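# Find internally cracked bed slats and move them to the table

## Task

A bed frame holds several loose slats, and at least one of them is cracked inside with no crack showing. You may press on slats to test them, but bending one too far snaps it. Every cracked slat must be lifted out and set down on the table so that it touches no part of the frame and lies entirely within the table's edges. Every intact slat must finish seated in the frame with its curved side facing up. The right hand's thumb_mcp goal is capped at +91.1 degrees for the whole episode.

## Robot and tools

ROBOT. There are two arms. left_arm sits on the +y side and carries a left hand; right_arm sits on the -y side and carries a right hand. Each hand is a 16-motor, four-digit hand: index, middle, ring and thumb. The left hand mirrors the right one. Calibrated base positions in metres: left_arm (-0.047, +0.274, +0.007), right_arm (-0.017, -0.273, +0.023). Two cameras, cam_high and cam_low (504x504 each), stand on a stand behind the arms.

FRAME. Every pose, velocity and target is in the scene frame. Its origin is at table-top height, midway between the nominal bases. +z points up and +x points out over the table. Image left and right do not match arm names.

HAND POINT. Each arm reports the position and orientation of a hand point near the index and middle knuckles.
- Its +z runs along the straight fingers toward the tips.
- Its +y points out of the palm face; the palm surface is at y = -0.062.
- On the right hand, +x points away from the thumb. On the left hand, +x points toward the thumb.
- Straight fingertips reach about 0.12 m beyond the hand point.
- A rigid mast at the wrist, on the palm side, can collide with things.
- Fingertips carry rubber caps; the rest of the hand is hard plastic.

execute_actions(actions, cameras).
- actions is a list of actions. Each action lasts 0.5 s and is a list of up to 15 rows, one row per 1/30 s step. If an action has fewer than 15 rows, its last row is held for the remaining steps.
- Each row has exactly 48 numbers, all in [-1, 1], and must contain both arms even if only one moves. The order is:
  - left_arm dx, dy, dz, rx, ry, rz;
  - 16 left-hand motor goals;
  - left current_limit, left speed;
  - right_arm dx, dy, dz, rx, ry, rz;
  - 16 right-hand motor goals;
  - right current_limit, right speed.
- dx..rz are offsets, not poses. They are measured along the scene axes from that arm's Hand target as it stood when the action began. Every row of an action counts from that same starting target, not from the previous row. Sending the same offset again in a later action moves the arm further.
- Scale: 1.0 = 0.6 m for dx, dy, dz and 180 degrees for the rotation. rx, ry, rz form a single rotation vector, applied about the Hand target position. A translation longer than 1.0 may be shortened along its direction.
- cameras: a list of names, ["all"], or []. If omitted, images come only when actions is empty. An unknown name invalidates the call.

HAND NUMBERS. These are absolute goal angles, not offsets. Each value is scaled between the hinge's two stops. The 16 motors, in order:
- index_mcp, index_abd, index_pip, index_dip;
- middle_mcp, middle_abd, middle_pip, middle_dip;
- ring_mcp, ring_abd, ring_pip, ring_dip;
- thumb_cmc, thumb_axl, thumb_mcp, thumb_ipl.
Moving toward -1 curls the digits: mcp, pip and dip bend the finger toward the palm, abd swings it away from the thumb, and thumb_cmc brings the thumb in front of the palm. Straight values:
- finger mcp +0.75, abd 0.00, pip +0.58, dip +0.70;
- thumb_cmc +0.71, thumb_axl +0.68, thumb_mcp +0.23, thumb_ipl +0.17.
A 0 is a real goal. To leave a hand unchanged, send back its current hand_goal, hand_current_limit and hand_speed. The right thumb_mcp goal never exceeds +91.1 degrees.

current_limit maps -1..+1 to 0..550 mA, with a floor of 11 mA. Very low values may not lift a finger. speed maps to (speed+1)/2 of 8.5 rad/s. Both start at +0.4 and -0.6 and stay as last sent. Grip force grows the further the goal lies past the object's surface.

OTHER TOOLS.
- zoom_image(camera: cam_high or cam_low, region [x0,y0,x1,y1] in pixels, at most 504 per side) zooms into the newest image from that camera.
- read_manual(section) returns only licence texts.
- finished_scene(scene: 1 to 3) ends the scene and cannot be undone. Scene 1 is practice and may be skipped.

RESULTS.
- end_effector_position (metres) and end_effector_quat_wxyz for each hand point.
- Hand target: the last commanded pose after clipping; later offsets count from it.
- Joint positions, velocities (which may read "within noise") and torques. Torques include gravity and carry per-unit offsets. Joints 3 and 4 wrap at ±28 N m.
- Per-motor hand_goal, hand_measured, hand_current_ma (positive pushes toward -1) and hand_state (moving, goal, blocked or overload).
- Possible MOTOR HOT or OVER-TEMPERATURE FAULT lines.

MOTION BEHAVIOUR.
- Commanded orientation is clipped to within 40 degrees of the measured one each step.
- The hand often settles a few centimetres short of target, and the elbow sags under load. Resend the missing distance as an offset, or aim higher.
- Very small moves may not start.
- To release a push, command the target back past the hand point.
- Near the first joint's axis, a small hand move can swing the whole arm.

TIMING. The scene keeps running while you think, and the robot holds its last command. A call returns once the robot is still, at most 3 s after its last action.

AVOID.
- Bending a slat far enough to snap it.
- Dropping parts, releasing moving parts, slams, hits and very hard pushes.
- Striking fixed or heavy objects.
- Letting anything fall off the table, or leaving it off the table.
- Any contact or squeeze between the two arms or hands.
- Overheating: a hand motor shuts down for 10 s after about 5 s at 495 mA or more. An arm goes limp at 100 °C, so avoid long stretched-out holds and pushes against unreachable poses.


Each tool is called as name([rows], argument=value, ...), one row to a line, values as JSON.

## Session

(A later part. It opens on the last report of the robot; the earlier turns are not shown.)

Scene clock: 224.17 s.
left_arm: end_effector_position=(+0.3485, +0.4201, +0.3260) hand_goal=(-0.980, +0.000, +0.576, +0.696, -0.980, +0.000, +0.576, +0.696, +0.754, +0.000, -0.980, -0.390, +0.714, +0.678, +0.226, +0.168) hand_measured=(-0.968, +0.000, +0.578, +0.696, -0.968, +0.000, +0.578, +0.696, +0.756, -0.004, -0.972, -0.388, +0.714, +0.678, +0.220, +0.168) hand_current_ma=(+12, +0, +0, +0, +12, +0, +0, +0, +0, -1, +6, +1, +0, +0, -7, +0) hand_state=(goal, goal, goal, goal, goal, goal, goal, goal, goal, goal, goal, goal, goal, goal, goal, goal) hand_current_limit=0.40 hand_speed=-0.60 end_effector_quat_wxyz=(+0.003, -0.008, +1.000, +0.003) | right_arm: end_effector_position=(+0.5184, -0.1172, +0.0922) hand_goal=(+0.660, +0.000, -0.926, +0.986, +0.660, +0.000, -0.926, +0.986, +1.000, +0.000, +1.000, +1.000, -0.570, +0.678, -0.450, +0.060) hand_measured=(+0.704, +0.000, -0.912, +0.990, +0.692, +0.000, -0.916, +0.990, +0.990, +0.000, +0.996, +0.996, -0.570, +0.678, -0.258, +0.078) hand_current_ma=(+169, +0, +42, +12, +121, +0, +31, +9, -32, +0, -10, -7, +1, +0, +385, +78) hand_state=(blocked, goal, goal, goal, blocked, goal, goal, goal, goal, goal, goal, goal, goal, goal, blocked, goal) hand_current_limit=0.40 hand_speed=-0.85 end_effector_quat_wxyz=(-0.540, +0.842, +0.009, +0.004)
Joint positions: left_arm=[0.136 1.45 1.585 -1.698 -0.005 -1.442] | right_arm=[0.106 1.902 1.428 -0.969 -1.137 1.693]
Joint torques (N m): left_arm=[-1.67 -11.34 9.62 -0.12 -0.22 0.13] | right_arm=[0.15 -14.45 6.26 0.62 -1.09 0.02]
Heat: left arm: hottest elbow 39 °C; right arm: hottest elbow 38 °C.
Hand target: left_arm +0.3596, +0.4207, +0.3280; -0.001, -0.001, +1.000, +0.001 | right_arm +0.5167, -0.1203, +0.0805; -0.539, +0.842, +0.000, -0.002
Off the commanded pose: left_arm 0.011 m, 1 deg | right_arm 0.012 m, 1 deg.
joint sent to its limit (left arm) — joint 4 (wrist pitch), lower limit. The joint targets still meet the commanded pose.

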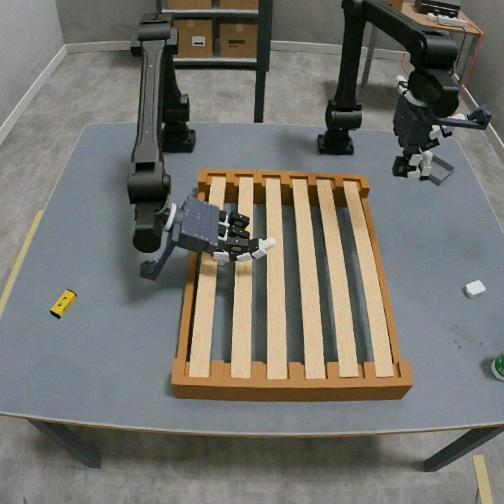

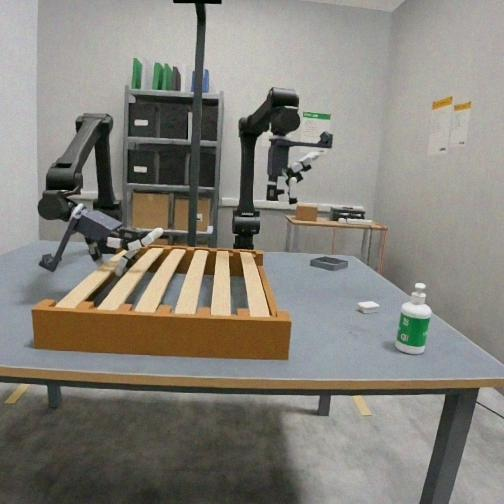

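execute_actions([
  [[0,0,0,0,0,0,-0.98,0,0.576,0.696,-0.98,0,0.576,0.696,0.754,0,-0.98,-0.39,0.714,0.678,0.226,0.168,0.4,-0.6,0,0,0.04,0,0,0,0.66,0,-0.927,0.986,0.66,0,-0.927,0.986,1.0,0,1.0,1.0,-0.571,0.678,-0.45,0.0595,0.4,-0.85]],
  [[0,0,0,0,0,0,-0.98,0,0.576,0.696,-0.98,0,0.576,0.696,0.754,0,-0.98,-0.39,0.714,0.678,0.226,0.168,0.4,-0.6,0,0,0.03,0,0,0,0.66,0,-0.927,0.986,0.66,0,-0.927,0.986,1.0,0,1.0,1.0,-0.571,0.678,-0.45,0.0595,0.4,-0.85]],
], cameras=["cam_high","cam_low"])

zoom_image(camera="cam_low", region=[30, 220, 180, 370])

zoom_image(camera="cam_high", region=[160, 160, 400, 400])

Scene clock: 227.77 s.
left_arm: end_effector_position=(+0.3485, +0.4201, +0.3260) hand_goal=(-0.980, +0.000, +0.576, +0.696, -0.980, +0.000, +0.576, +0.696, +0.754, +0.000, -0.980, -0.390, +0.714, +0.678, +0.226, +0.168) hand_measured=(-0.968, +0.000, +0.578, +0.696, -0.968, +0.000, +0.578, +0.696, +0.756, -0.004, -0.972, -0.388, +0.714, +0.678, +0.220, +0.168) hand_current_ma=(+12, +0, +0, +0, +12, +0, +0, +0, +0, -1, +6, +1, +0, +0, -7, +0) hand_state=(goal, goal, goal, goal, goal, goal, goal, goal, goal, goal, goal, goal, goal, goal, goal, goal) hand_current_limit=0.40 hand_speed=-0.60 end_effector_quat_wxyz=(+0.003, -0.008, +1.000, +0.003) | right_arm: end_effector_position=(+0.5038, -0.1184, +0.1037) hand_goal=(+0.660, +0.000, -0.926, +0.986, +0.660, +0.000, -0.926, +0.986, +1.000, +0.000, +1.000, +1.000, -0.570, +0.678, -0.450, +0.060) hand_measured=(+0.698, +0.000, -0.906, +0.994, +0.680, +0.000, -0.910, +0.992, +0.990, +0.000, +0.996, +0.996, -0.568, +0.680, -0.258, +0.078) hand_current_ma=(+147, +0, +66, +20, +69, +0, +48, +16, -32, +0, -10, -7, +4, +4, +385, +80) hand_state=(blocked, goal, blocked, goal, blocked, goal, goal, goal, goal, goal, goal, goal, goal, goal, blocked, goal) hand_current_limit=0.40 hand_speed=-0.85 end_effector_quat_wxyz=(-0.538, +0.843, -0.005, -0.017)
Joint positions: left_arm=[0.136 1.45 1.585 -1.698 -0.005 -1.442] | right_arm=[0.106 1.88 1.428 -1.04 -1.135 1.693]
Joint torques (N m): left_arm=[-1.79 -11.22 9.57 -0.12 -0.23 0.12] | right_arm=[-0.32 -16.09 9.39 -0.34 -1.19 0.05]
Heat: left arm: hottest elbow 39 °C; right arm: hottest elbow 38 °C.
Hand target: left_arm +0.3596, +0.4207, +0.3280; -0.001, -0.001, +1.000, +0.001 | right_arm +0.5167, -0.1203, +0.1224; -0.539, +0.842, +0.000, -0.002
Off the commanded pose: left_arm 0.011 m, 1 deg | right_arm 0.023 m, 2 deg.
joint sent to its limit (left arm) — joint 4 (wrist pitch), lower limit. The joint targets still meet the commanded pose.

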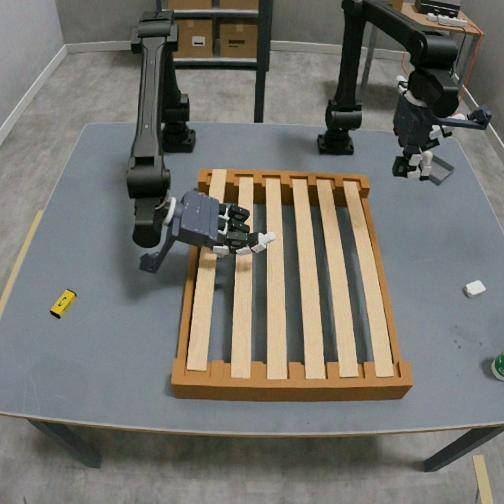

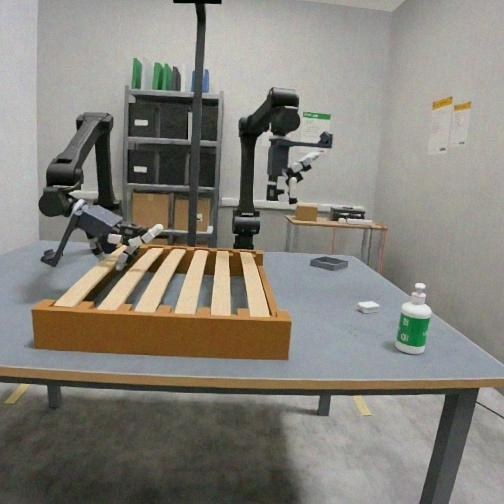

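Scaled by 3.360.

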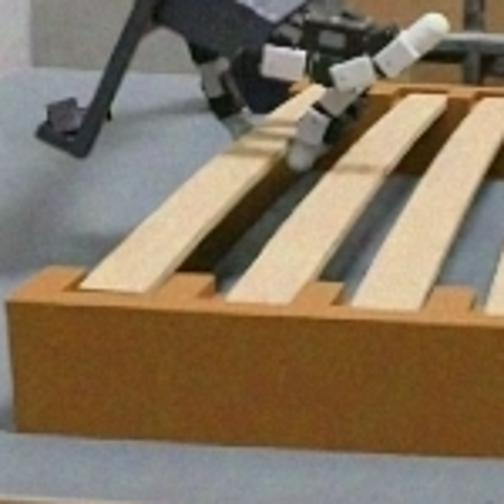

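Scaled by 2.100.

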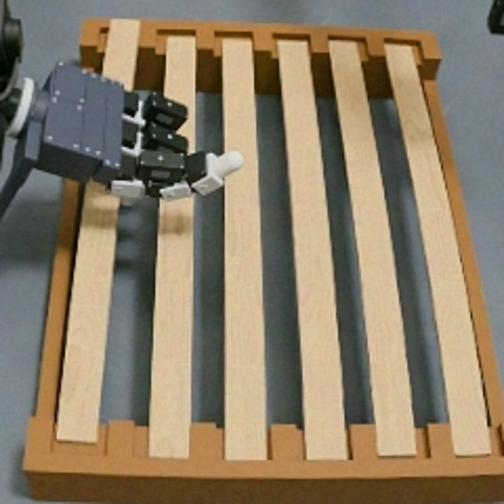

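execute_actions([
  [[0,0,0,0,0,0,-0.98,0,0.576,0.696,-0.98,0,0.576,0.696,0.754,0,-0.98,-0.39,0.714,0.678,0.226,0.168,0.4,-0.6,0.005,0.005,0.035,0,0,0,0.66,0,-0.927,0.986,0.66,0,-0.927,0.986,1.0,0,1.0,1.0,-0.571,0.678,-0.45,0.0595,0.4,-0.85]],
  [[0,0,0,0,0,0,-0.98,0,0.576,0.696,-0.98,0,0.576,0.696,0.754,0,-0.98,-0.39,0.714,0.678,0.226,0.168,0.4,-0.6,0.005,0,0.035,0,0,0,0.66,0,-0.927,0.986,0.66,0,-0.927,0.986,1.0,0,1.0,1.0,-0.571,0.678,-0.45,0.0595,0.4,-0.85]],
], cameras=["cam_high","cam_low"])

zoom_image(camera="cam_low", region=[30, 200, 180, 350])

zoom_image(camera="cam_high", region=[160, 160, 400, 400])

Scene clock: 231.07 s.
left_arm: end_effector_position=(+0.3485, +0.4201, +0.3260) hand_goal=(-0.980, +0.000, +0.576, +0.696, -0.980, +0.000, +0.576, +0.696, +0.754, +0.000, -0.980, -0.390, +0.714, +0.678, +0.226, +0.168) hand_measured=(-0.968, +0.000, +0.578, +0.696, -0.968, +0.000, +0.578, +0.696, +0.756, -0.004, -0.972, -0.388, +0.714, +0.678, +0.220, +0.168) hand_current_ma=(+12, +0, +0, +0, +12, +0, +0, +0, +0, -1, +6, +1, +0, +0, -7, +0) hand_state=(goal, goal, goal, goal, goal, goal, goal, goal, goal, goal, goal, goal, goal, goal, goal, goal) hand_current_limit=0.40 hand_speed=-0.60 end_effector_quat_wxyz=(+0.003, -0.008, +1.000, +0.003) | right_arm: end_effector_position=(+0.5073, -0.1186, +0.1412) hand_goal=(+0.660, +0.000, -0.926, +0.986, +0.660, +0.000, -0.926, +0.986, +1.000, +0.000, +1.000, +1.000, -0.570, +0.678, -0.450, +0.060) hand_measured=(+0.686, +0.000, -0.906, +0.994, +0.678, +0.000, -0.910, +0.992, +0.990, +0.000, +0.996, +0.996, -0.566, +0.682, -0.260, +0.078) hand_current_ma=(+94, +0, +66, +20, +64, +0, +49, +16, -32, +0, -10, -7, +9, +9, +385, +80) hand_state=(blocked, goal, blocked, goal, goal, goal, goal, goal, goal, goal, goal, goal, goal, goal, blocked, goal) hand_current_limit=0.40 hand_speed=-0.85 end_effector_quat_wxyz=(-0.536, +0.844, -0.008, -0.018)
Joint positions: left_arm=[0.136 1.45 1.585 -1.698 -0.005 -1.442] | right_arm=[0.106 1.851 1.492 -1.134 -1.131 1.699]
Joint torques (N m): left_arm=[-1.73 -11.34 9.57 -0.13 -0.2 0.12] | right_arm=[0.38 -15.97 10.78 -0.27 -1.32 0.07]
Heat: left arm: hottest elbow 39 °C; right arm: hottest elbow 38 °C.
Hand target: left_arm +0.3596, +0.4207, +0.3280; -0.001, -0.001, +1.000, +0.001 | right_arm +0.5228, -0.1173, +0.1644; -0.539, +0.843, +0.000, -0.002
Off the commanded pose: left_arm 0.011 m, 1 deg | right_arm 0.028 m, 2 deg.
joint sent to its limit (left arm) — joint 4 (wrist pitch), lower limit. The joint targets still meet the commanded pose.

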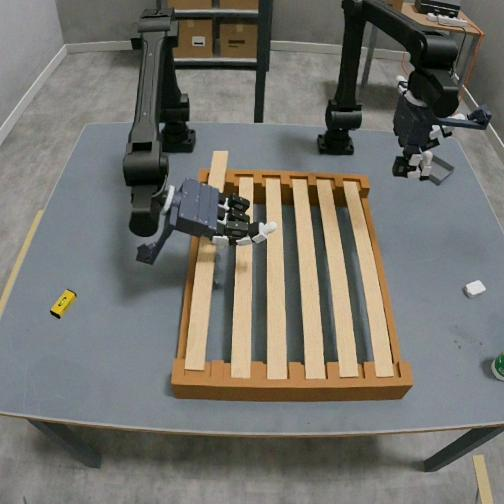

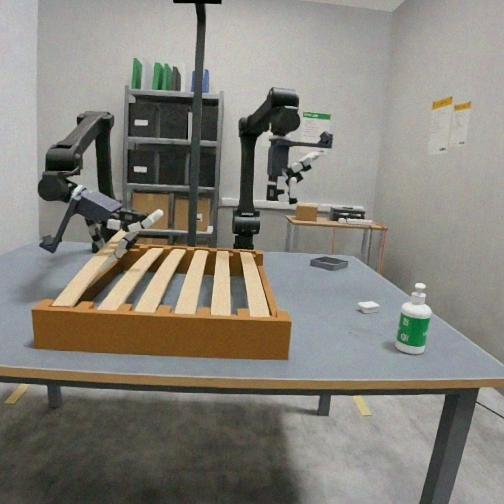

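Scaled by 3.360.

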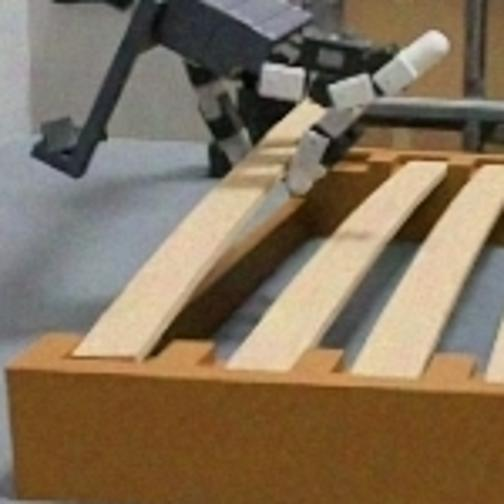

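Scaled by 2.100.

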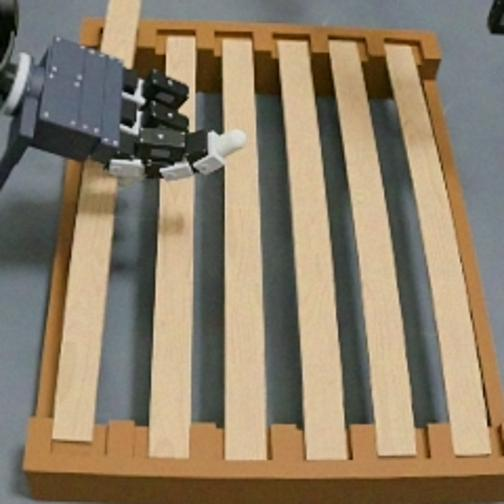

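execute_actions([
  [[0,0,0,0,0,0,-0.98,0,0.576,0.696,-0.98,0,0.576,0.696,0.754,0,-0.98,-0.39,0.714,0.678,0.226,0.168,0.4,-0.6,0,0,0.035,0,0,0,0.65,0,-0.927,0.986,0.65,0,-0.927,0.986,1.0,0,1.0,1.0,-0.571,0.678,-0.45,0.0595,0.4,-0.85]],
], cameras=["cam_high","cam_low"])

zoom_image(camera="cam_low", region=[30, 200, 180, 350])

zoom_image(camera="cam_high", region=[150, 140, 410, 400])

Scene clock: 237.30 s.
left_arm: end_effector_position=(+0.3485, +0.4201, +0.3260) hand_goal=(-0.980, +0.000, +0.576, +0.696, -0.980, +0.000, +0.576, +0.696, +0.754, +0.000, -0.980, -0.390, +0.714, +0.678, +0.226, +0.168) hand_measured=(-0.968, +0.000, +0.578, +0.696, -0.968, +0.000, +0.578, +0.696, +0.756, -0.004, -0.972, -0.388, +0.714, +0.678, +0.220, +0.168) hand_current_ma=(+12, +0, +0, +0, +12, +0, +0, +0, +0, -1, +6, +1, +0, +0, -7, +0) hand_state=(goal, goal, goal, goal, goal, goal, goal, goal, goal, goal, goal, goal, goal, goal, goal, goal) hand_current_limit=0.40 hand_speed=-0.60 end_effector_quat_wxyz=(+0.003, -0.008, +1.000, +0.003) | right_arm: end_effector_position=(+0.5077, -0.1187, +0.1608) hand_goal=(+0.650, +0.000, -0.926, +0.986, +0.650, +0.000, -0.926, +0.986, +1.000, +0.000, +1.000, +1.000, -0.570, +0.678, -0.450, +0.060) hand_measured=(+0.674, +0.000, -0.906, +0.994, +0.678, +0.000, -0.910, +0.992, +0.990, +0.000, +0.996, +0.996, -0.566, +0.682, -0.262, +0.078) hand_current_ma=(+87, +0, +66, +20, +98, +0, +49, +16, -32, +0, -10, -7, +10, +11, +385, +83) hand_state=(blocked, goal, blocked, goal, blocked, goal, goal, goal, goal, goal, goal, goal, goal, goal, blocked, goal) hand_current_limit=0.40 hand_speed=-0.85 end_effector_quat_wxyz=(-0.536, +0.844, -0.008, -0.020)
Joint positions: left_arm=[0.136 1.45 1.585 -1.698 -0.005 -1.442] | right_arm=[0.106 1.837 1.525 -1.184 -1.131 1.7]
Joint torques (N m): left_arm=[-1.96 -11.4 9.59 -0.12 -0.22 0.13] | right_arm=[0.38 -15.68 10.99 -0.4 -1.31 0.08]
Heat: left arm: hottest elbow 40 °C; right arm: hottest elbow 39 °C.
Hand target: left_arm +0.3596, +0.4207, +0.3280; -0.001, -0.001, +1.000, +0.001 | right_arm +0.5227, -0.1173, +0.1854; -0.539, +0.843, -0.001, -0.002
Off the commanded pose: left_arm 0.011 m, 1 deg | right_arm 0.029 m, 2 deg.
joint sent to its limit (left arm) — joint 4 (wrist pitch), lower limit. The joint targets still meet the commanded pose.

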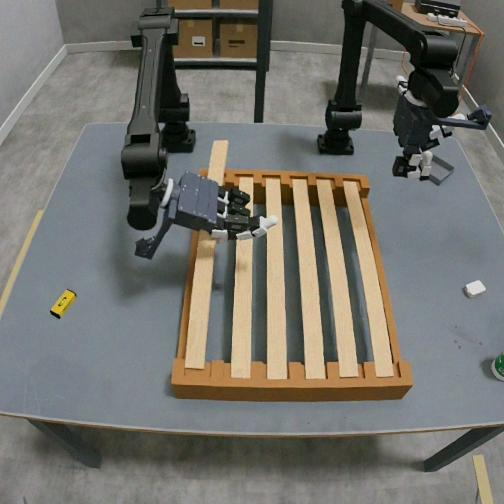

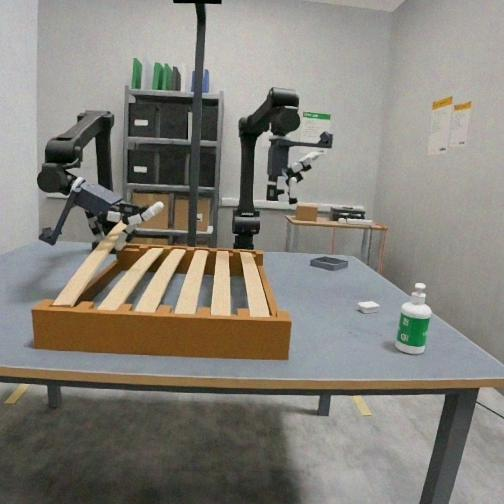

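Scaled by 3.360.

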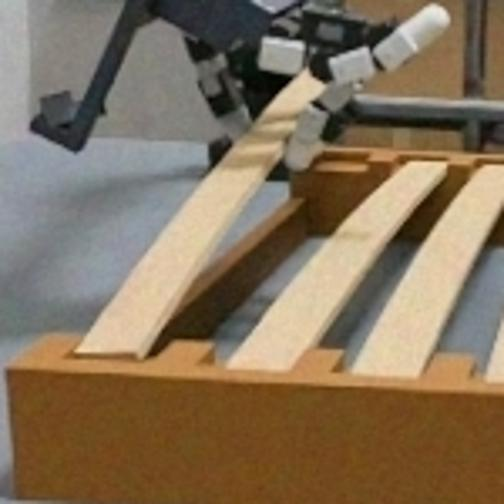

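Scaled by 1.938.

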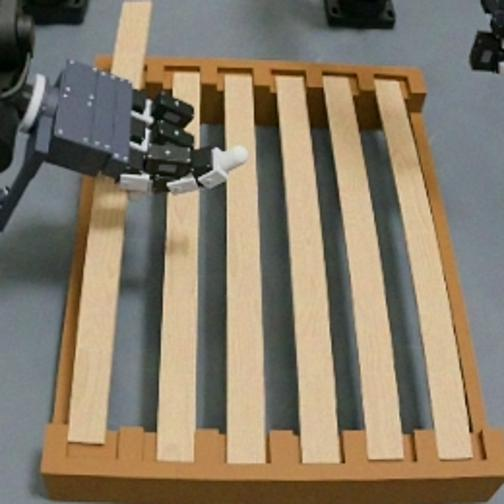

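execute_actions([
  [[0,0,0,0,0,0,-0.98,0,0.576,0.696,-0.98,0,0.576,0.696,0.754,0,-0.98,-0.39,0.714,0.678,0.226,0.168,0.4,-0.6,0.025,0,-0.04,0,0,0,0.65,0,-0.927,0.986,0.65,0,-0.927,0.986,1.0,0,1.0,1.0,-0.571,0.678,-0.45,0.0595,0.4,-0.85]],
  [[0,0,0,0,0,0,-0.98,0,0.576,0.696,-0.98,0,0.576,0.696,0.754,0,-0.98,-0.39,0.714,0.678,0.226,0.168,0.4,-0.6,0,0,-0.045,0,0,0,0.65,0,-0.927,0.986,0.65,0,-0.927,0.986,1.0,0,1.0,1.0,-0.571,0.678,-0.45,0.0595,0.4,-0.85]],
], cameras=["cam_high","cam_low"])

zoom_image(camera="cam_low", region=[30, 200, 180, 350])

zoom_image(camera="cam_high", region=[150, 140, 410, 400])

Scene clock: 247.87 s.
left_arm: end_effector_position=(+0.3485, +0.4201, +0.3260) hand_goal=(-0.980, +0.000, +0.576, +0.696, -0.980, +0.000, +0.576, +0.696, +0.754, +0.000, -0.980, -0.390, +0.714, +0.678, +0.226, +0.168) hand_measured=(-0.968, +0.000, +0.578, +0.696, -0.968, +0.000, +0.578, +0.696, +0.756, -0.004, -0.972, -0.388, +0.714, +0.678, +0.220, +0.168) hand_current_ma=(+12, +0, +0, +0, +12, +0, +0, +0, +0, -1, +6, +1, +0, +0, -7, +0) hand_state=(goal, goal, goal, goal, goal, goal, goal, goal, goal, goal, goal, goal, goal, goal, goal, goal) hand_current_limit=0.40 hand_speed=-0.60 end_effector_quat_wxyz=(+0.003, -0.008, +1.000, +0.003) | right_arm: end_effector_position=(+0.5261, -0.1174, +0.1333) hand_goal=(+0.650, +0.000, -0.926, +0.986, +0.650, +0.000, -0.926, +0.986, +1.000, +0.000, +1.000, +1.000, -0.570, +0.678, -0.450, +0.060) hand_measured=(+0.674, +0.000, -0.906, +0.994, +0.664, +0.000, -0.910, +0.992, +0.990, +0.000, +0.996, +0.996, -0.558, +0.690, -0.270, +0.078) hand_current_ma=(+82, +0, +66, +20, +42, +0, +49, +16, -32, +0, -10, -7, +38, +46, +385, +83) hand_state=(blocked, goal, blocked, goal, goal, goal, goal, goal, goal, goal, goal, goal, goal, goal, blocked, goal) hand_current_limit=0.40 hand_speed=-0.85 end_effector_quat_wxyz=(-0.536, +0.844, -0.008, -0.016)
Joint positions: left_arm=[0.136 1.45 1.585 -1.698 -0.005 -1.442] | right_arm=[0.106 1.901 1.544 -1.127 -1.131 1.707]
Joint torques (N m): left_arm=[-1.44 -11.4 9.61 -0.1 -0.21 0.13] | right_arm=[0.32 -15.5 8.17 1.05 -1.31 -0.05]
Heat: left arm: hottest elbow 41 °C; right arm: hottest elbow 40 °C.
Hand target: left_arm +0.3596, +0.4207, +0.3280; -0.001, -0.001, +1.000, +0.001 | right_arm +0.5377, -0.1173, +0.1346; -0.539, +0.842, +0.000, -0.002
Off the commanded pose: left_arm 0.011 m, 1 deg | right_arm 0.012 m, 2 deg.
joint sent to its limit (left arm) — joint 4 (wrist pitch), lower limit. The joint targets still meet the commanded pose.

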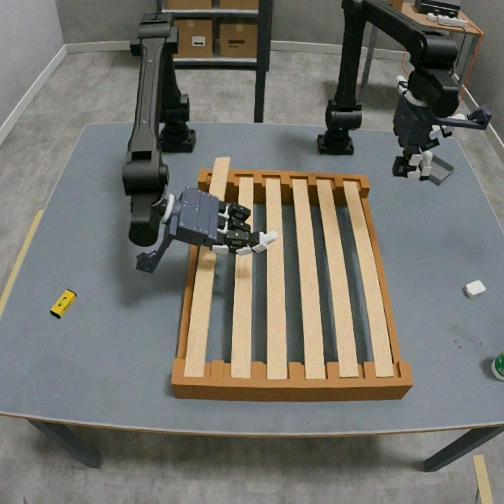

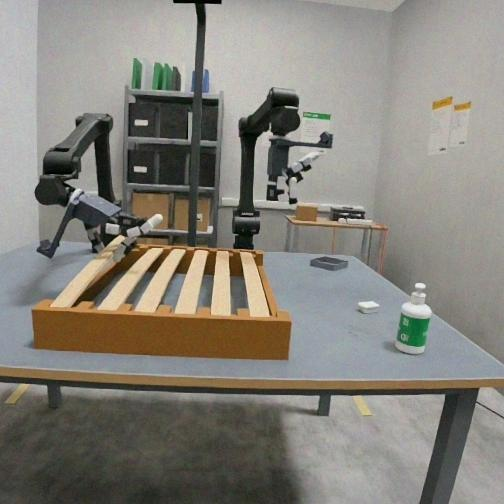

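Scaled by 3.360.

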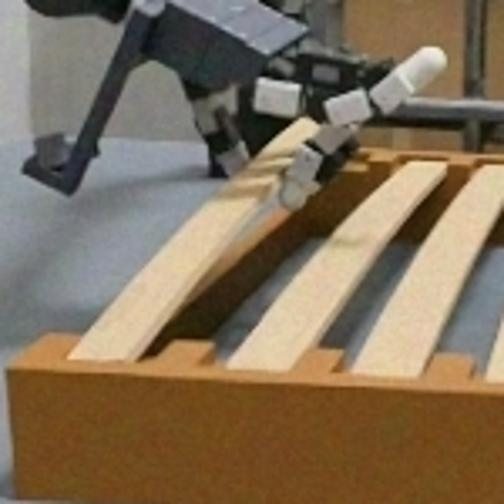

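Scaled by 1.938.

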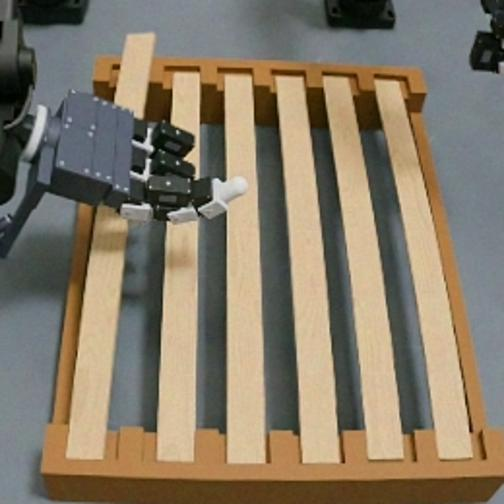

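execute_actions([
  [[0,0,0,0,0,0,-0.98,0,0.576,0.696,-0.98,0,0.576,0.696,0.754,0,-0.98,-0.39,0.714,0.678,0.226,0.168,0.4,-0.6,-0.005,0,-0.02,0,0,0.015,0.65,0,-0.927,0.986,0.65,0,-0.927,0.986,1.0,0,1.0,1.0,-0.571,0.678,-0.45,0.0595,0.4,-0.85]],
  [[0,0,0,0,0,0,-0.98,0,0.576,0.696,-0.98,0,0.576,0.696,0.754,0,-0.98,-0.39,0.714,0.678,0.226,0.168,0.4,-0.6,-0.005,0,-0.035,0,0,0,0.65,0,-0.927,0.986,0.65,0,-0.927,0.986,1.0,0,1.0,1.0,-0.571,0.678,-0.45,0.0595,0.4,-0.85]],
], cameras=["cam_high","cam_low"])

zoom_image(camera="cam_low", region=[30, 200, 180, 350])

zoom_image(camera="cam_high", region=[150, 140, 410, 400])

Scene clock: 253.47 s.
left_arm: end_effector_position=(+0.3485, +0.4201, +0.3260) hand_goal=(-0.980, +0.000, +0.576, +0.696, -0.980, +0.000, +0.576, +0.696, +0.754, +0.000, -0.980, -0.390, +0.714, +0.678, +0.226, +0.168) hand_measured=(-0.968, +0.000, +0.578, +0.696, -0.968, +0.000, +0.578, +0.696, +0.756, -0.004, -0.972, -0.388, +0.714, +0.678, +0.220, +0.168) hand_current_ma=(+12, +0, +0, +0, +12, +0, +0, +0, +0, -1, +6, +1, +0, +0, -7, +0) hand_state=(goal, goal, goal, goal, goal, goal, goal, goal, goal, goal, goal, goal, goal, goal, goal, goal) hand_current_limit=0.40 hand_speed=-0.60 end_effector_quat_wxyz=(+0.003, -0.008, +1.000, +0.003) | right_arm: end_effector_position=(+0.5251, -0.1182, +0.1071) hand_goal=(+0.650, +0.000, -0.926, +0.986, +0.650, +0.000, -0.926, +0.986, +1.000, +0.000, +1.000, +1.000, -0.570, +0.678, -0.450, +0.060) hand_measured=(+0.674, +0.000, -0.906, +0.994, +0.652, +0.000, -0.914, +0.992, +0.990, +0.000, +0.996, +0.996, -0.556, +0.692, -0.276, +0.078) hand_current_ma=(+82, +0, +66, +20, +7, +0, +34, +14, -32, +0, -10, -7, +40, +51, +385, +83) hand_state=(blocked, goal, blocked, goal, goal, goal, goal, goal, goal, goal, goal, goal, goal, goal, blocked, goal) hand_current_limit=0.40 hand_speed=-0.85 end_effector_quat_wxyz=(-0.536, +0.844, +0.008, -0.026)
Joint positions: left_arm=[0.136 1.45 1.585 -1.698 -0.005 -1.442] | right_arm=[0.106 1.948 1.544 -1.157 -1.134 1.619]
Joint torques (N m): left_arm=[-1.85 -11.4 9.62 -0.13 -0.21 0.14] | right_arm=[0.26 -15.62 6.94 0.83 -1.36 -0.23]
Heat: left arm: hottest elbow 41 °C; right arm: hottest elbow 40 °C.
Hand target: left_arm +0.3596, +0.4207, +0.3280; -0.001, -0.001, +1.000, +0.001 | right_arm +0.5317, -0.1173, +0.1015; -0.539, +0.842, +0.019, -0.015
Off the commanded pose: left_arm 0.011 m, 1 deg | right_arm 0.009 m, 2 deg.
joint sent to its limit (left arm) — joint 4 (wrist pitch), lower limit. The joint targets still meet the commanded pose.

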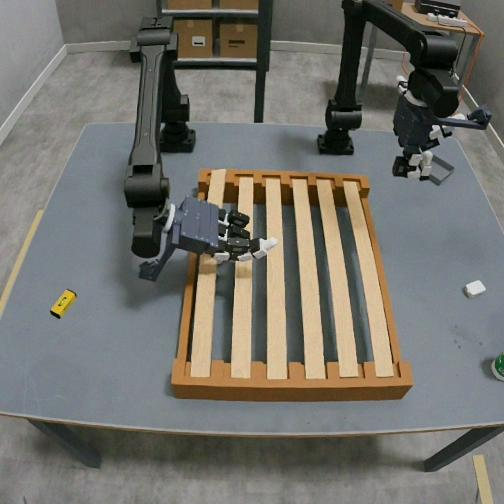

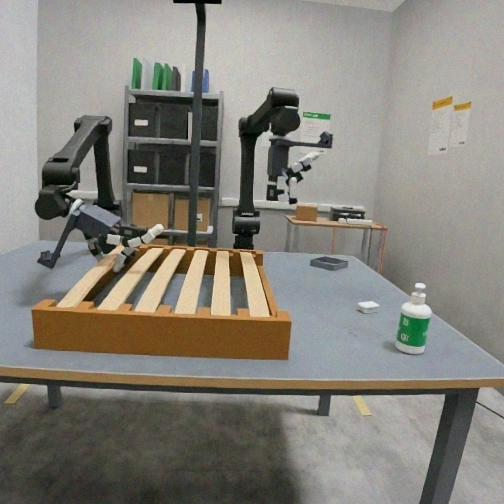

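Scaled by 3.360.

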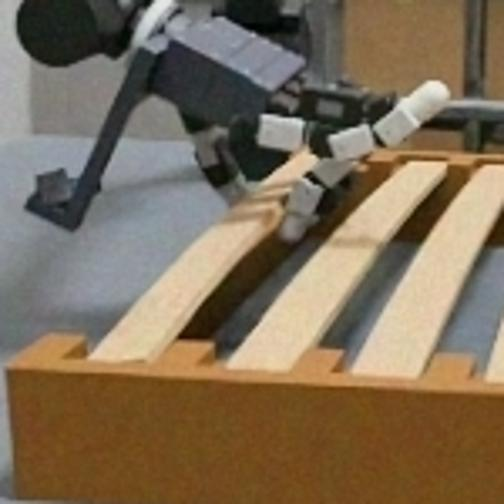

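Scaled by 1.938.

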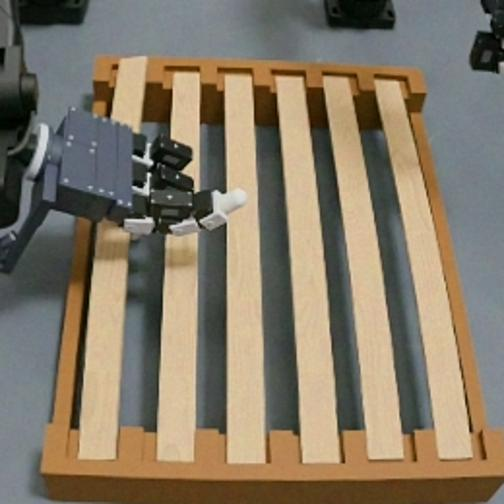

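execute_actions([
  [[0,0,0,0,0,0,-0.98,0,0.576,0.696,-0.98,0,0.576,0.696,0.754,0,-0.98,-0.39,0.714,0.678,0.226,0.168,0.4,-0.6,-0.003,0,-0.022,0,0,0,0.65,0,-0.927,0.986,0.65,0,-0.927,0.986,1.0,0,1.0,1.0,-0.571,0.678,-0.45,0.0595,0.4,-0.85]],
], cameras=["cam_high","cam_low"])

zoom_image(camera="cam_low", region=[30, 200, 180, 350])

zoom_image(camera="cam_high", region=[150, 140, 410, 400])

Scene clock: 255.70 s.
left_arm: end_effector_position=(+0.3485, +0.4201, +0.3260) hand_goal=(-0.980, +0.000, +0.576, +0.696, -0.980, +0.000, +0.576, +0.696, +0.754, +0.000, -0.980, -0.390, +0.714, +0.678, +0.226, +0.168) hand_measured=(-0.968, +0.000, +0.578, +0.696, -0.968, +0.000, +0.578, +0.696, +0.756, -0.004, -0.972, -0.388, +0.714, +0.678, +0.220, +0.168) hand_current_ma=(+12, +0, +0, +0, +12, +0, +0, +0, +0, -1, +6, +1, +0, +0, -7, +0) hand_state=(goal, goal, goal, goal, goal, goal, goal, goal, goal, goal, goal, goal, goal, goal, goal, goal) hand_current_limit=0.40 hand_speed=-0.60 end_effector_quat_wxyz=(+0.003, -0.008, +1.000, +0.003) | right_arm: end_effector_position=(+0.5250, -0.1181, +0.0920) hand_goal=(+0.650, +0.000, -0.926, +0.986, +0.650, +0.000, -0.926, +0.986, +1.000, +0.000, +1.000, +1.000, -0.570, +0.678, -0.450, +0.060) hand_measured=(+0.674, +0.000, -0.906, +0.994, +0.648, +0.000, -0.918, +0.990, +0.990, +0.000, +0.996, +0.996, -0.556, +0.694, -0.280, +0.078) hand_current_ma=(+82, +0, +66, +20, -3, +0, +22, +10, -32, +0, -10, -7, +45, +59, +385, +83) hand_state=(blocked, goal, blocked, goal, goal, goal, goal, goal, goal, goal, goal, goal, goal, goal, blocked, goal) hand_current_limit=0.40 hand_speed=-0.85 end_effector_quat_wxyz=(-0.537, +0.843, +0.009, -0.024)
Joint positions: left_arm=[0.136 1.45 1.585 -1.698 -0.005 -1.442] | right_arm=[0.106 1.962 1.523 -1.118 -1.135 1.619]
Joint torques (N m): left_arm=[-2.02 -11.28 9.62 -0.09 -0.2 0.13] | right_arm=[0.5 -16.09 6.74 0.66 -1.3 -0.2]
Heat: left arm: hottest elbow 41 °C; right arm: hottest elbow 39 °C.
Hand target: left_arm +0.3596, +0.4207, +0.3280; -0.001, -0.001, +1.000, +0.001 | right_arm +0.5298, -0.1173, +0.0883; -0.538, +0.842, +0.019, -0.015
Off the commanded pose: left_arm 0.011 m, 1 deg | right_arm 0.006 m, 2 deg.
joint sent to its limit (left arm) — joint 4 (wrist pitch), lower limit. The joint targets still meet the commanded pose.

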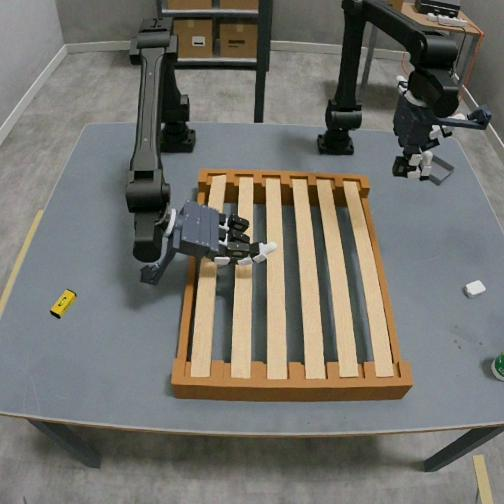

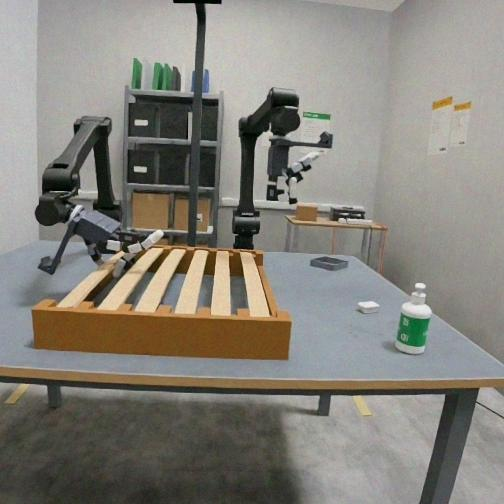

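Scaled by 3.360.

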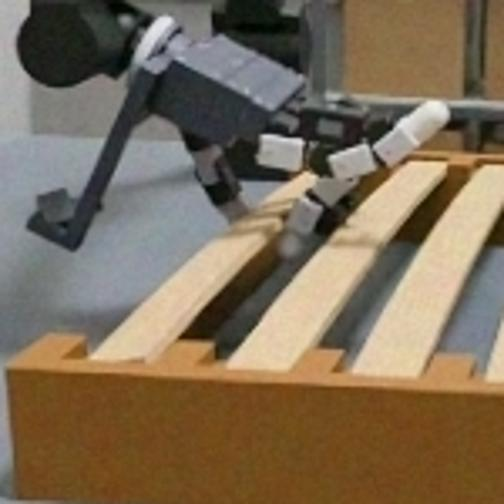

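Scaled by 1.938.

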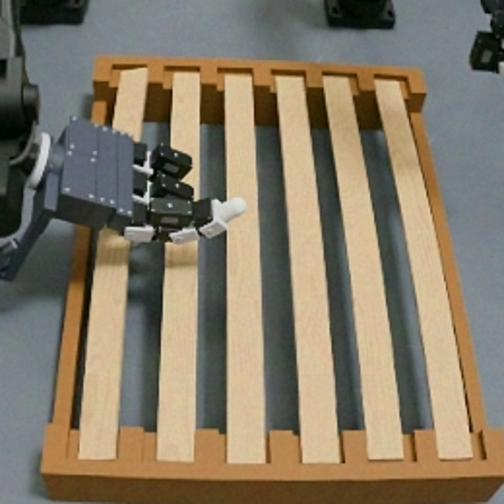

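execute_actions([
  [[0,0,0,0,0,0,-0.98,0,0.576,0.696,-0.98,0,0.576,0.696,0.754,0,-0.98,-0.39,0.714,0.678,0.226,0.168,0.4,-0.6,0,0,0.002,0,0,0,0.76,0,-0.927,0.986,0.75,0,-0.927,0.986,1.0,0,1.0,1.0,-0.571,0.678,-0.2,0.0595,0.4,-0.85]],
  [[0,0,0,0,0,0,-0.98,0,0.576,0.696,-0.98,0,0.576,0.696,0.754,0,-0.98,-0.39,0.714,0.678,0.226,0.168,0.4,-0.6,0.02,0,-0.002,0,0,0,0.76,0,-0.927,0.986,0.75,0,-0.927,0.986,1.0,0,1.0,1.0,-0.571,0.678,-0.2,0.0595,0.4,-0.85]],
], cameras=["cam_high","cam_low"])

zoom_image(camera="cam_low", region=[30, 200, 180, 350])

zoom_image(camera="cam_high", region=[150, 140, 410, 400])

Scene clock: 260.93 s.
left_arm: end_effector_position=(+0.3485, +0.4201, +0.3260) hand_goal=(-0.980, +0.000, +0.576, +0.696, -0.980, +0.000, +0.576, +0.696, +0.754, +0.000, -0.980, -0.390, +0.714, +0.678, +0.226, +0.168) hand_measured=(-0.968, +0.000, +0.578, +0.696, -0.968, +0.000, +0.578, +0.696, +0.756, -0.004, -0.972, -0.388, +0.714, +0.678, +0.220, +0.168) hand_current_ma=(+12, +0, +0, +0, +12, +0, +0, +0, +0, -1, +6, +1, +0, +0, -7, +0) hand_state=(goal, goal, goal, goal, goal, goal, goal, goal, goal, goal, goal, goal, goal, goal, goal, goal) hand_current_limit=0.40 hand_speed=-0.60 end_effector_quat_wxyz=(+0.003, -0.008, +1.000, +0.003) | right_arm: end_effector_position=(+0.5259, -0.1184, +0.0867) hand_goal=(+0.760, +0.000, -0.926, +0.986, +0.750, +0.000, -0.926, +0.986, +1.000, +0.000, +1.000, +1.000, -0.570, +0.678, -0.200, +0.060) hand_measured=(+0.746, +0.000, -0.920, +0.988, +0.734, +0.000, -0.932, +0.988, +0.990, +0.000, +0.996, +0.996, -0.568, +0.680, -0.200, +0.064) hand_current_ma=(-47, +0, +14, +6, -52, -1, -15, +7, -32, +0, -10, -7, +4, +6, -2, +11) hand_state=(goal, goal, goal, goal, goal, goal, goal, goal, goal, goal, goal, goal, goal, goal, goal, goal) hand_current_limit=0.40 hand_speed=-0.85 end_effector_quat_wxyz=(-0.537, +0.843, +0.008, -0.026)
Joint positions: left_arm=[0.136 1.45 1.585 -1.698 -0.005 -1.442] | right_arm=[0.105 1.973 1.523 -1.113 -1.136 1.618]
Joint torques (N m): left_arm=[-1.67 -11.4 9.61 -0.1 -0.22 0.12] | right_arm=[0.15 -14.86 9.72 -0.16 -1.24 -0.22]
Heat: left arm: hottest elbow 41 °C; right arm: hottest elbow 39 °C.
Hand target: left_arm +0.3596, +0.4207, +0.3280; -0.001, -0.001, +1.000, +0.001 | right_arm +0.5418, -0.1172, +0.0883; -0.538, +0.842, +0.019, -0.015
Off the commanded pose: left_arm 0.011 m, 1 deg | right_arm 0.016 m, 2 deg.
joint sent to its limit (left arm) — joint 4 (wrist pitch), lower limit. The joint targets still meet the commanded pose.

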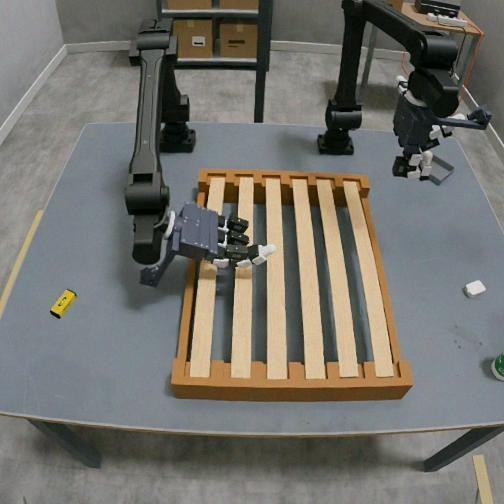

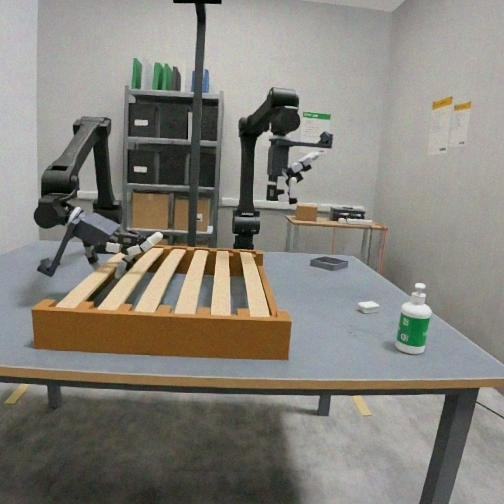

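Scaled by 3.360.

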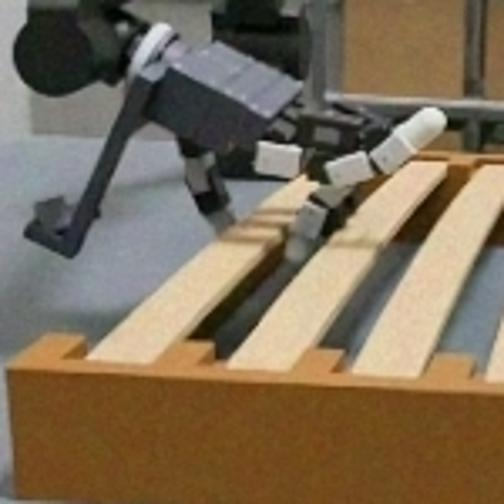

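Scaled by 1.938.

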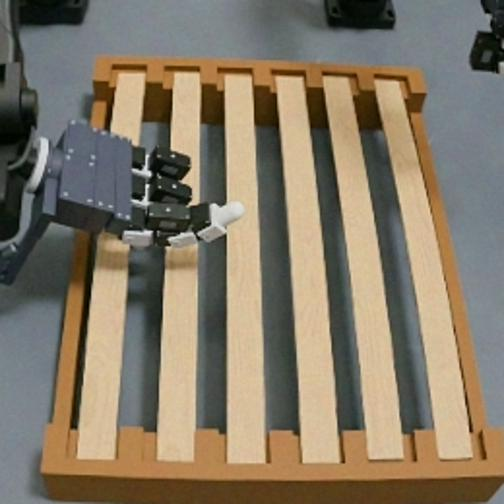

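execute_actions([
  [[0,0,0,0,0,0,-0.98,0,0.576,0.696,-0.98,0,0.576,0.696,0.754,0,-0.98,-0.39,0.714,0.678,0.226,0.168,0.4,-0.6,0.015,0.003,0.008,0,0,0,0.76,0,-0.927,0.986,0.76,0,-0.927,0.986,1.0,0,1.0,1.0,-0.571,0.678,-0.2,0.0595,0.4,-0.85]],
], cameras=["cam_high","cam_low"])

zoom_image(camera="cam_high", region=[160, 190, 280, 310])

Scene clock: 263.63 s.
left_arm: end_effector_position=(+0.3485, +0.4201, +0.3260) hand_goal=(-0.980, +0.000, +0.576, +0.696, -0.980, +0.000, +0.576, +0.696, +0.754, +0.000, -0.980, -0.390, +0.714, +0.678, +0.226, +0.168) hand_measured=(-0.968, +0.000, +0.578, +0.696, -0.968, +0.000, +0.578, +0.696, +0.756, -0.004, -0.972, -0.388, +0.714, +0.678, +0.220, +0.168) hand_current_ma=(+12, +0, +0, +0, +12, +0, +0, +0, +0, -1, +6, +1, +0, +0, -7, +0) hand_state=(goal, goal, goal, goal, goal, goal, goal, goal, goal, goal, goal, goal, goal, goal, goal, goal) hand_current_limit=0.40 hand_speed=-0.60 end_effector_quat_wxyz=(+0.003, -0.008, +1.000, +0.003) | right_arm: end_effector_position=(+0.5359, -0.1178, +0.0885) hand_goal=(+0.760, +0.000, -0.926, +0.986, +0.760, +0.000, -0.926, +0.986, +1.000, +0.000, +1.000, +1.000, -0.570, +0.678, -0.200, +0.060) hand_measured=(+0.746, +0.000, -0.920, +0.988, +0.742, +0.000, -0.928, +0.988, +0.990, +0.000, +0.996, +0.996, -0.568, +0.680, -0.200, +0.064) hand_current_ma=(-47, +0, +14, +6, -62, -1, -7, +7, -32, +0, -10, -7, +3, +6, -2, +11) hand_state=(goal, goal, goal, goal, goal, goal, goal, goal, goal, goal, goal, goal, goal, goal, goal, goal) hand_current_limit=0.40 hand_speed=-0.85 end_effector_quat_wxyz=(-0.538, +0.843, +0.009, -0.023)
Joint positions: left_arm=[0.136 1.45 1.585 -1.698 -0.005 -1.442] | right_arm=[0.105 1.991 1.559 -1.124 -1.136 1.618]
Joint torques (N m): left_arm=[-1.67 -11.34 9.62 -0.08 -0.2 0.12] | right_arm=[0.44 -15.33 10.1 -0.36 -1.23 -0.15]
Heat: left arm: hottest elbow 42 °C; right arm: hottest elbow 40 °C.
Hand target: left_arm +0.3596, +0.4207, +0.3280; -0.001, -0.001, +1.000, +0.001 | right_arm +0.5508, -0.1154, +0.0930; -0.538, +0.842, +0.019, -0.015
Off the commanded pose: left_arm 0.011 m, 1 deg | right_arm 0.016 m, 1 deg.
joint sent to its limit (left arm) — joint 4 (wrist pitch), lower limit. The joint targets still meet the commanded pose.

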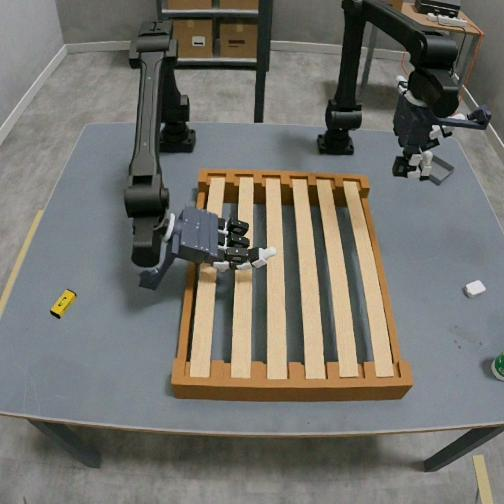

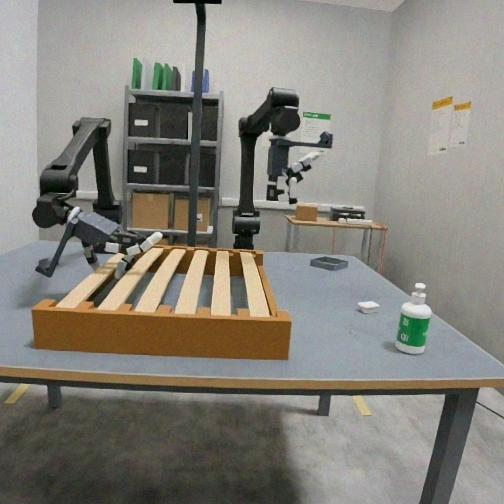

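Scaled by 4.200.

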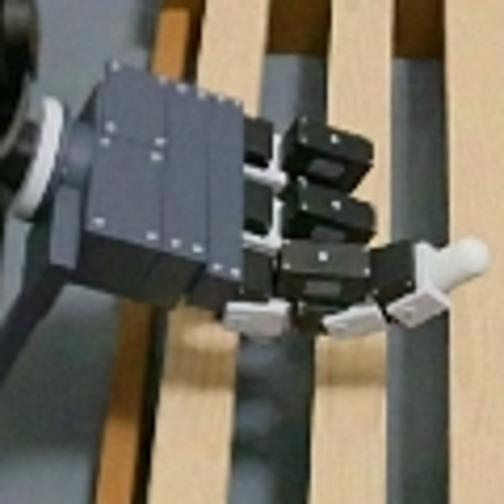

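execute_actions([
  [[0,0,0,0,0,0,-0.98,0,0.576,0.696,-0.98,0,0.576,0.696,0.754,0,-0.98,-0.39,0.714,0.678,0.226,0.168,0.4,-0.6,0,0,0,0,0,0,0.65,0,-0.927,0.986,0.65,0,-0.927,0.986,1.0,0,1.0,1.0,-0.571,0.678,-0.45,0.0595,0.5,-0.85]],
  [[0,0,0,0,0,0,-0.98,0,0.576,0.696,-0.98,0,0.576,0.696,0.754,0,-0.98,-0.39,0.714,0.678,0.226,0.168,0.4,-0.6,0,0,0.025,0,0,0,0.65,0,-0.927,0.986,0.65,0,-0.927,0.986,1.0,0,1.0,1.0,-0.571,0.678,-0.45,0.0595,0.5,-0.85]],
], cameras=["cam_high","cam_low"])

zoom_image(camera="cam_high", region=[150, 140, 410, 400])

zoom_image(camera="cam_low", region=[30, 200, 180, 350])

Scene clock: 267.83 s.
left_arm: end_effector_position=(+0.3485, +0.4201, +0.3260) hand_goal=(-0.980, +0.000, +0.576, +0.696, -0.980, +0.000, +0.576, +0.696, +0.754, +0.000, -0.980, -0.390, +0.714, +0.678, +0.226, +0.168) hand_measured=(-0.968, +0.000, +0.578, +0.696, -0.968, +0.000, +0.578, +0.696, +0.756, -0.004, -0.972, -0.388, +0.714, +0.678, +0.220, +0.168) hand_current_ma=(+12, +0, +0, +0, +12, +0, +0, +0, +0, -1, +6, +1, +0, +0, -7, +0) hand_state=(goal, goal, goal, goal, goal, goal, goal, goal, goal, goal, goal, goal, goal, goal, goal, goal) hand_current_limit=0.40 hand_speed=-0.60 end_effector_quat_wxyz=(+0.003, -0.008, +1.000, +0.003) | right_arm: end_effector_position=(+0.5327, -0.1180, +0.0923) hand_goal=(+0.650, +0.000, -0.926, +0.986, +0.650, +0.000, -0.926, +0.986, +1.000, +0.000, +1.000, +1.000, -0.570, +0.678, -0.450, +0.060) hand_measured=(+0.684, +0.000, -0.904, +0.994, +0.662, +0.000, -0.918, +0.988, +0.990, +0.000, +0.996, +0.996, -0.568, +0.680, -0.262, +0.076) hand_current_ma=(+125, +0, +68, +20, +35, -1, +19, +7, -32, +0, -10, -7, +4, +6, +412, +68) hand_state=(blocked, goal, blocked, goal, goal, goal, goal, goal, goal, goal, goal, goal, goal, goal, blocked, goal) hand_current_limit=0.50 hand_speed=-0.85 end_effector_quat_wxyz=(-0.537, +0.843, +0.004, -0.032)
Joint positions: left_arm=[0.136 1.45 1.585 -1.698 -0.005 -1.442] | right_arm=[0.105 1.992 1.569 -1.156 -1.137 1.617]
Joint torques (N m): left_arm=[-1.73 -11.58 9.62 -0.13 -0.22 0.14] | right_arm=[1.03 -16.73 10.55 -0.4 -1.22 -0.14]
Heat: left arm: hottest elbow 42 °C; right arm: hottest elbow 40 °C.
Hand target: left_arm +0.3596, +0.4207, +0.3280; -0.001, -0.001, +1.000, +0.001 | right_arm +0.5508, -0.1154, +0.1081; -0.539, +0.842, +0.019, -0.015
Off the commanded pose: left_arm 0.011 m, 1 deg | right_arm 0.024 m, 3 deg.
joint sent to its limit (left arm) — joint 4 (wrist pitch), lower limit. The joint targets still meet the commanded pose.

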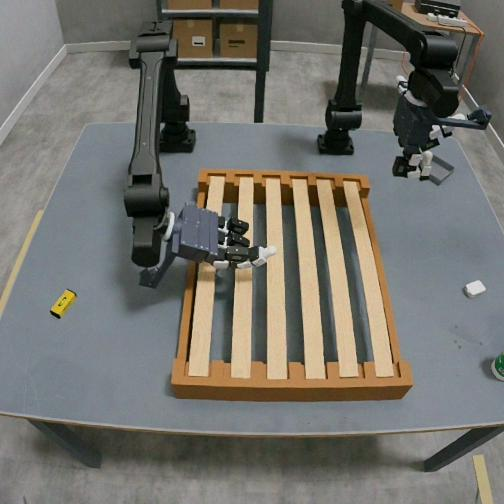

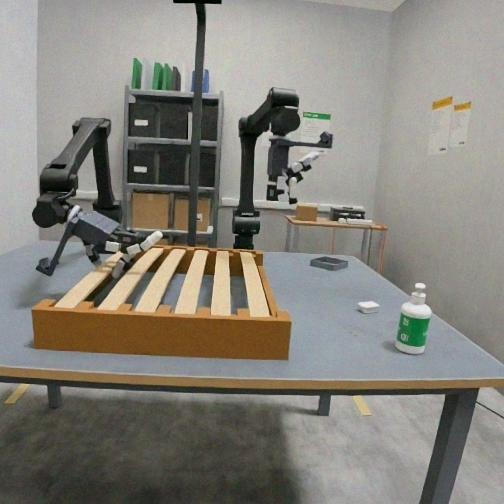

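Scaled by 1.938.

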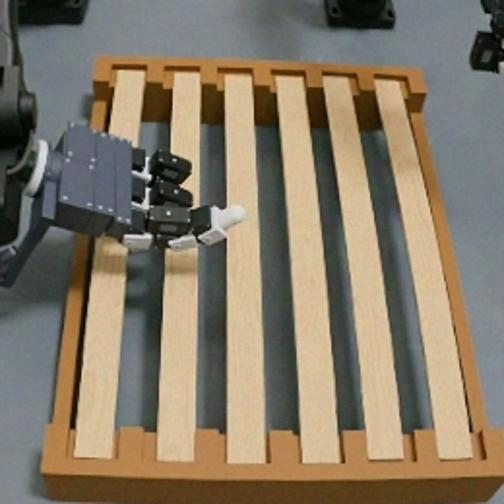

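Scaled by 3.360.

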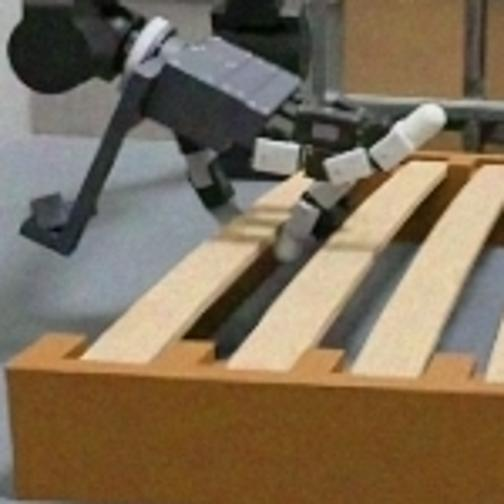

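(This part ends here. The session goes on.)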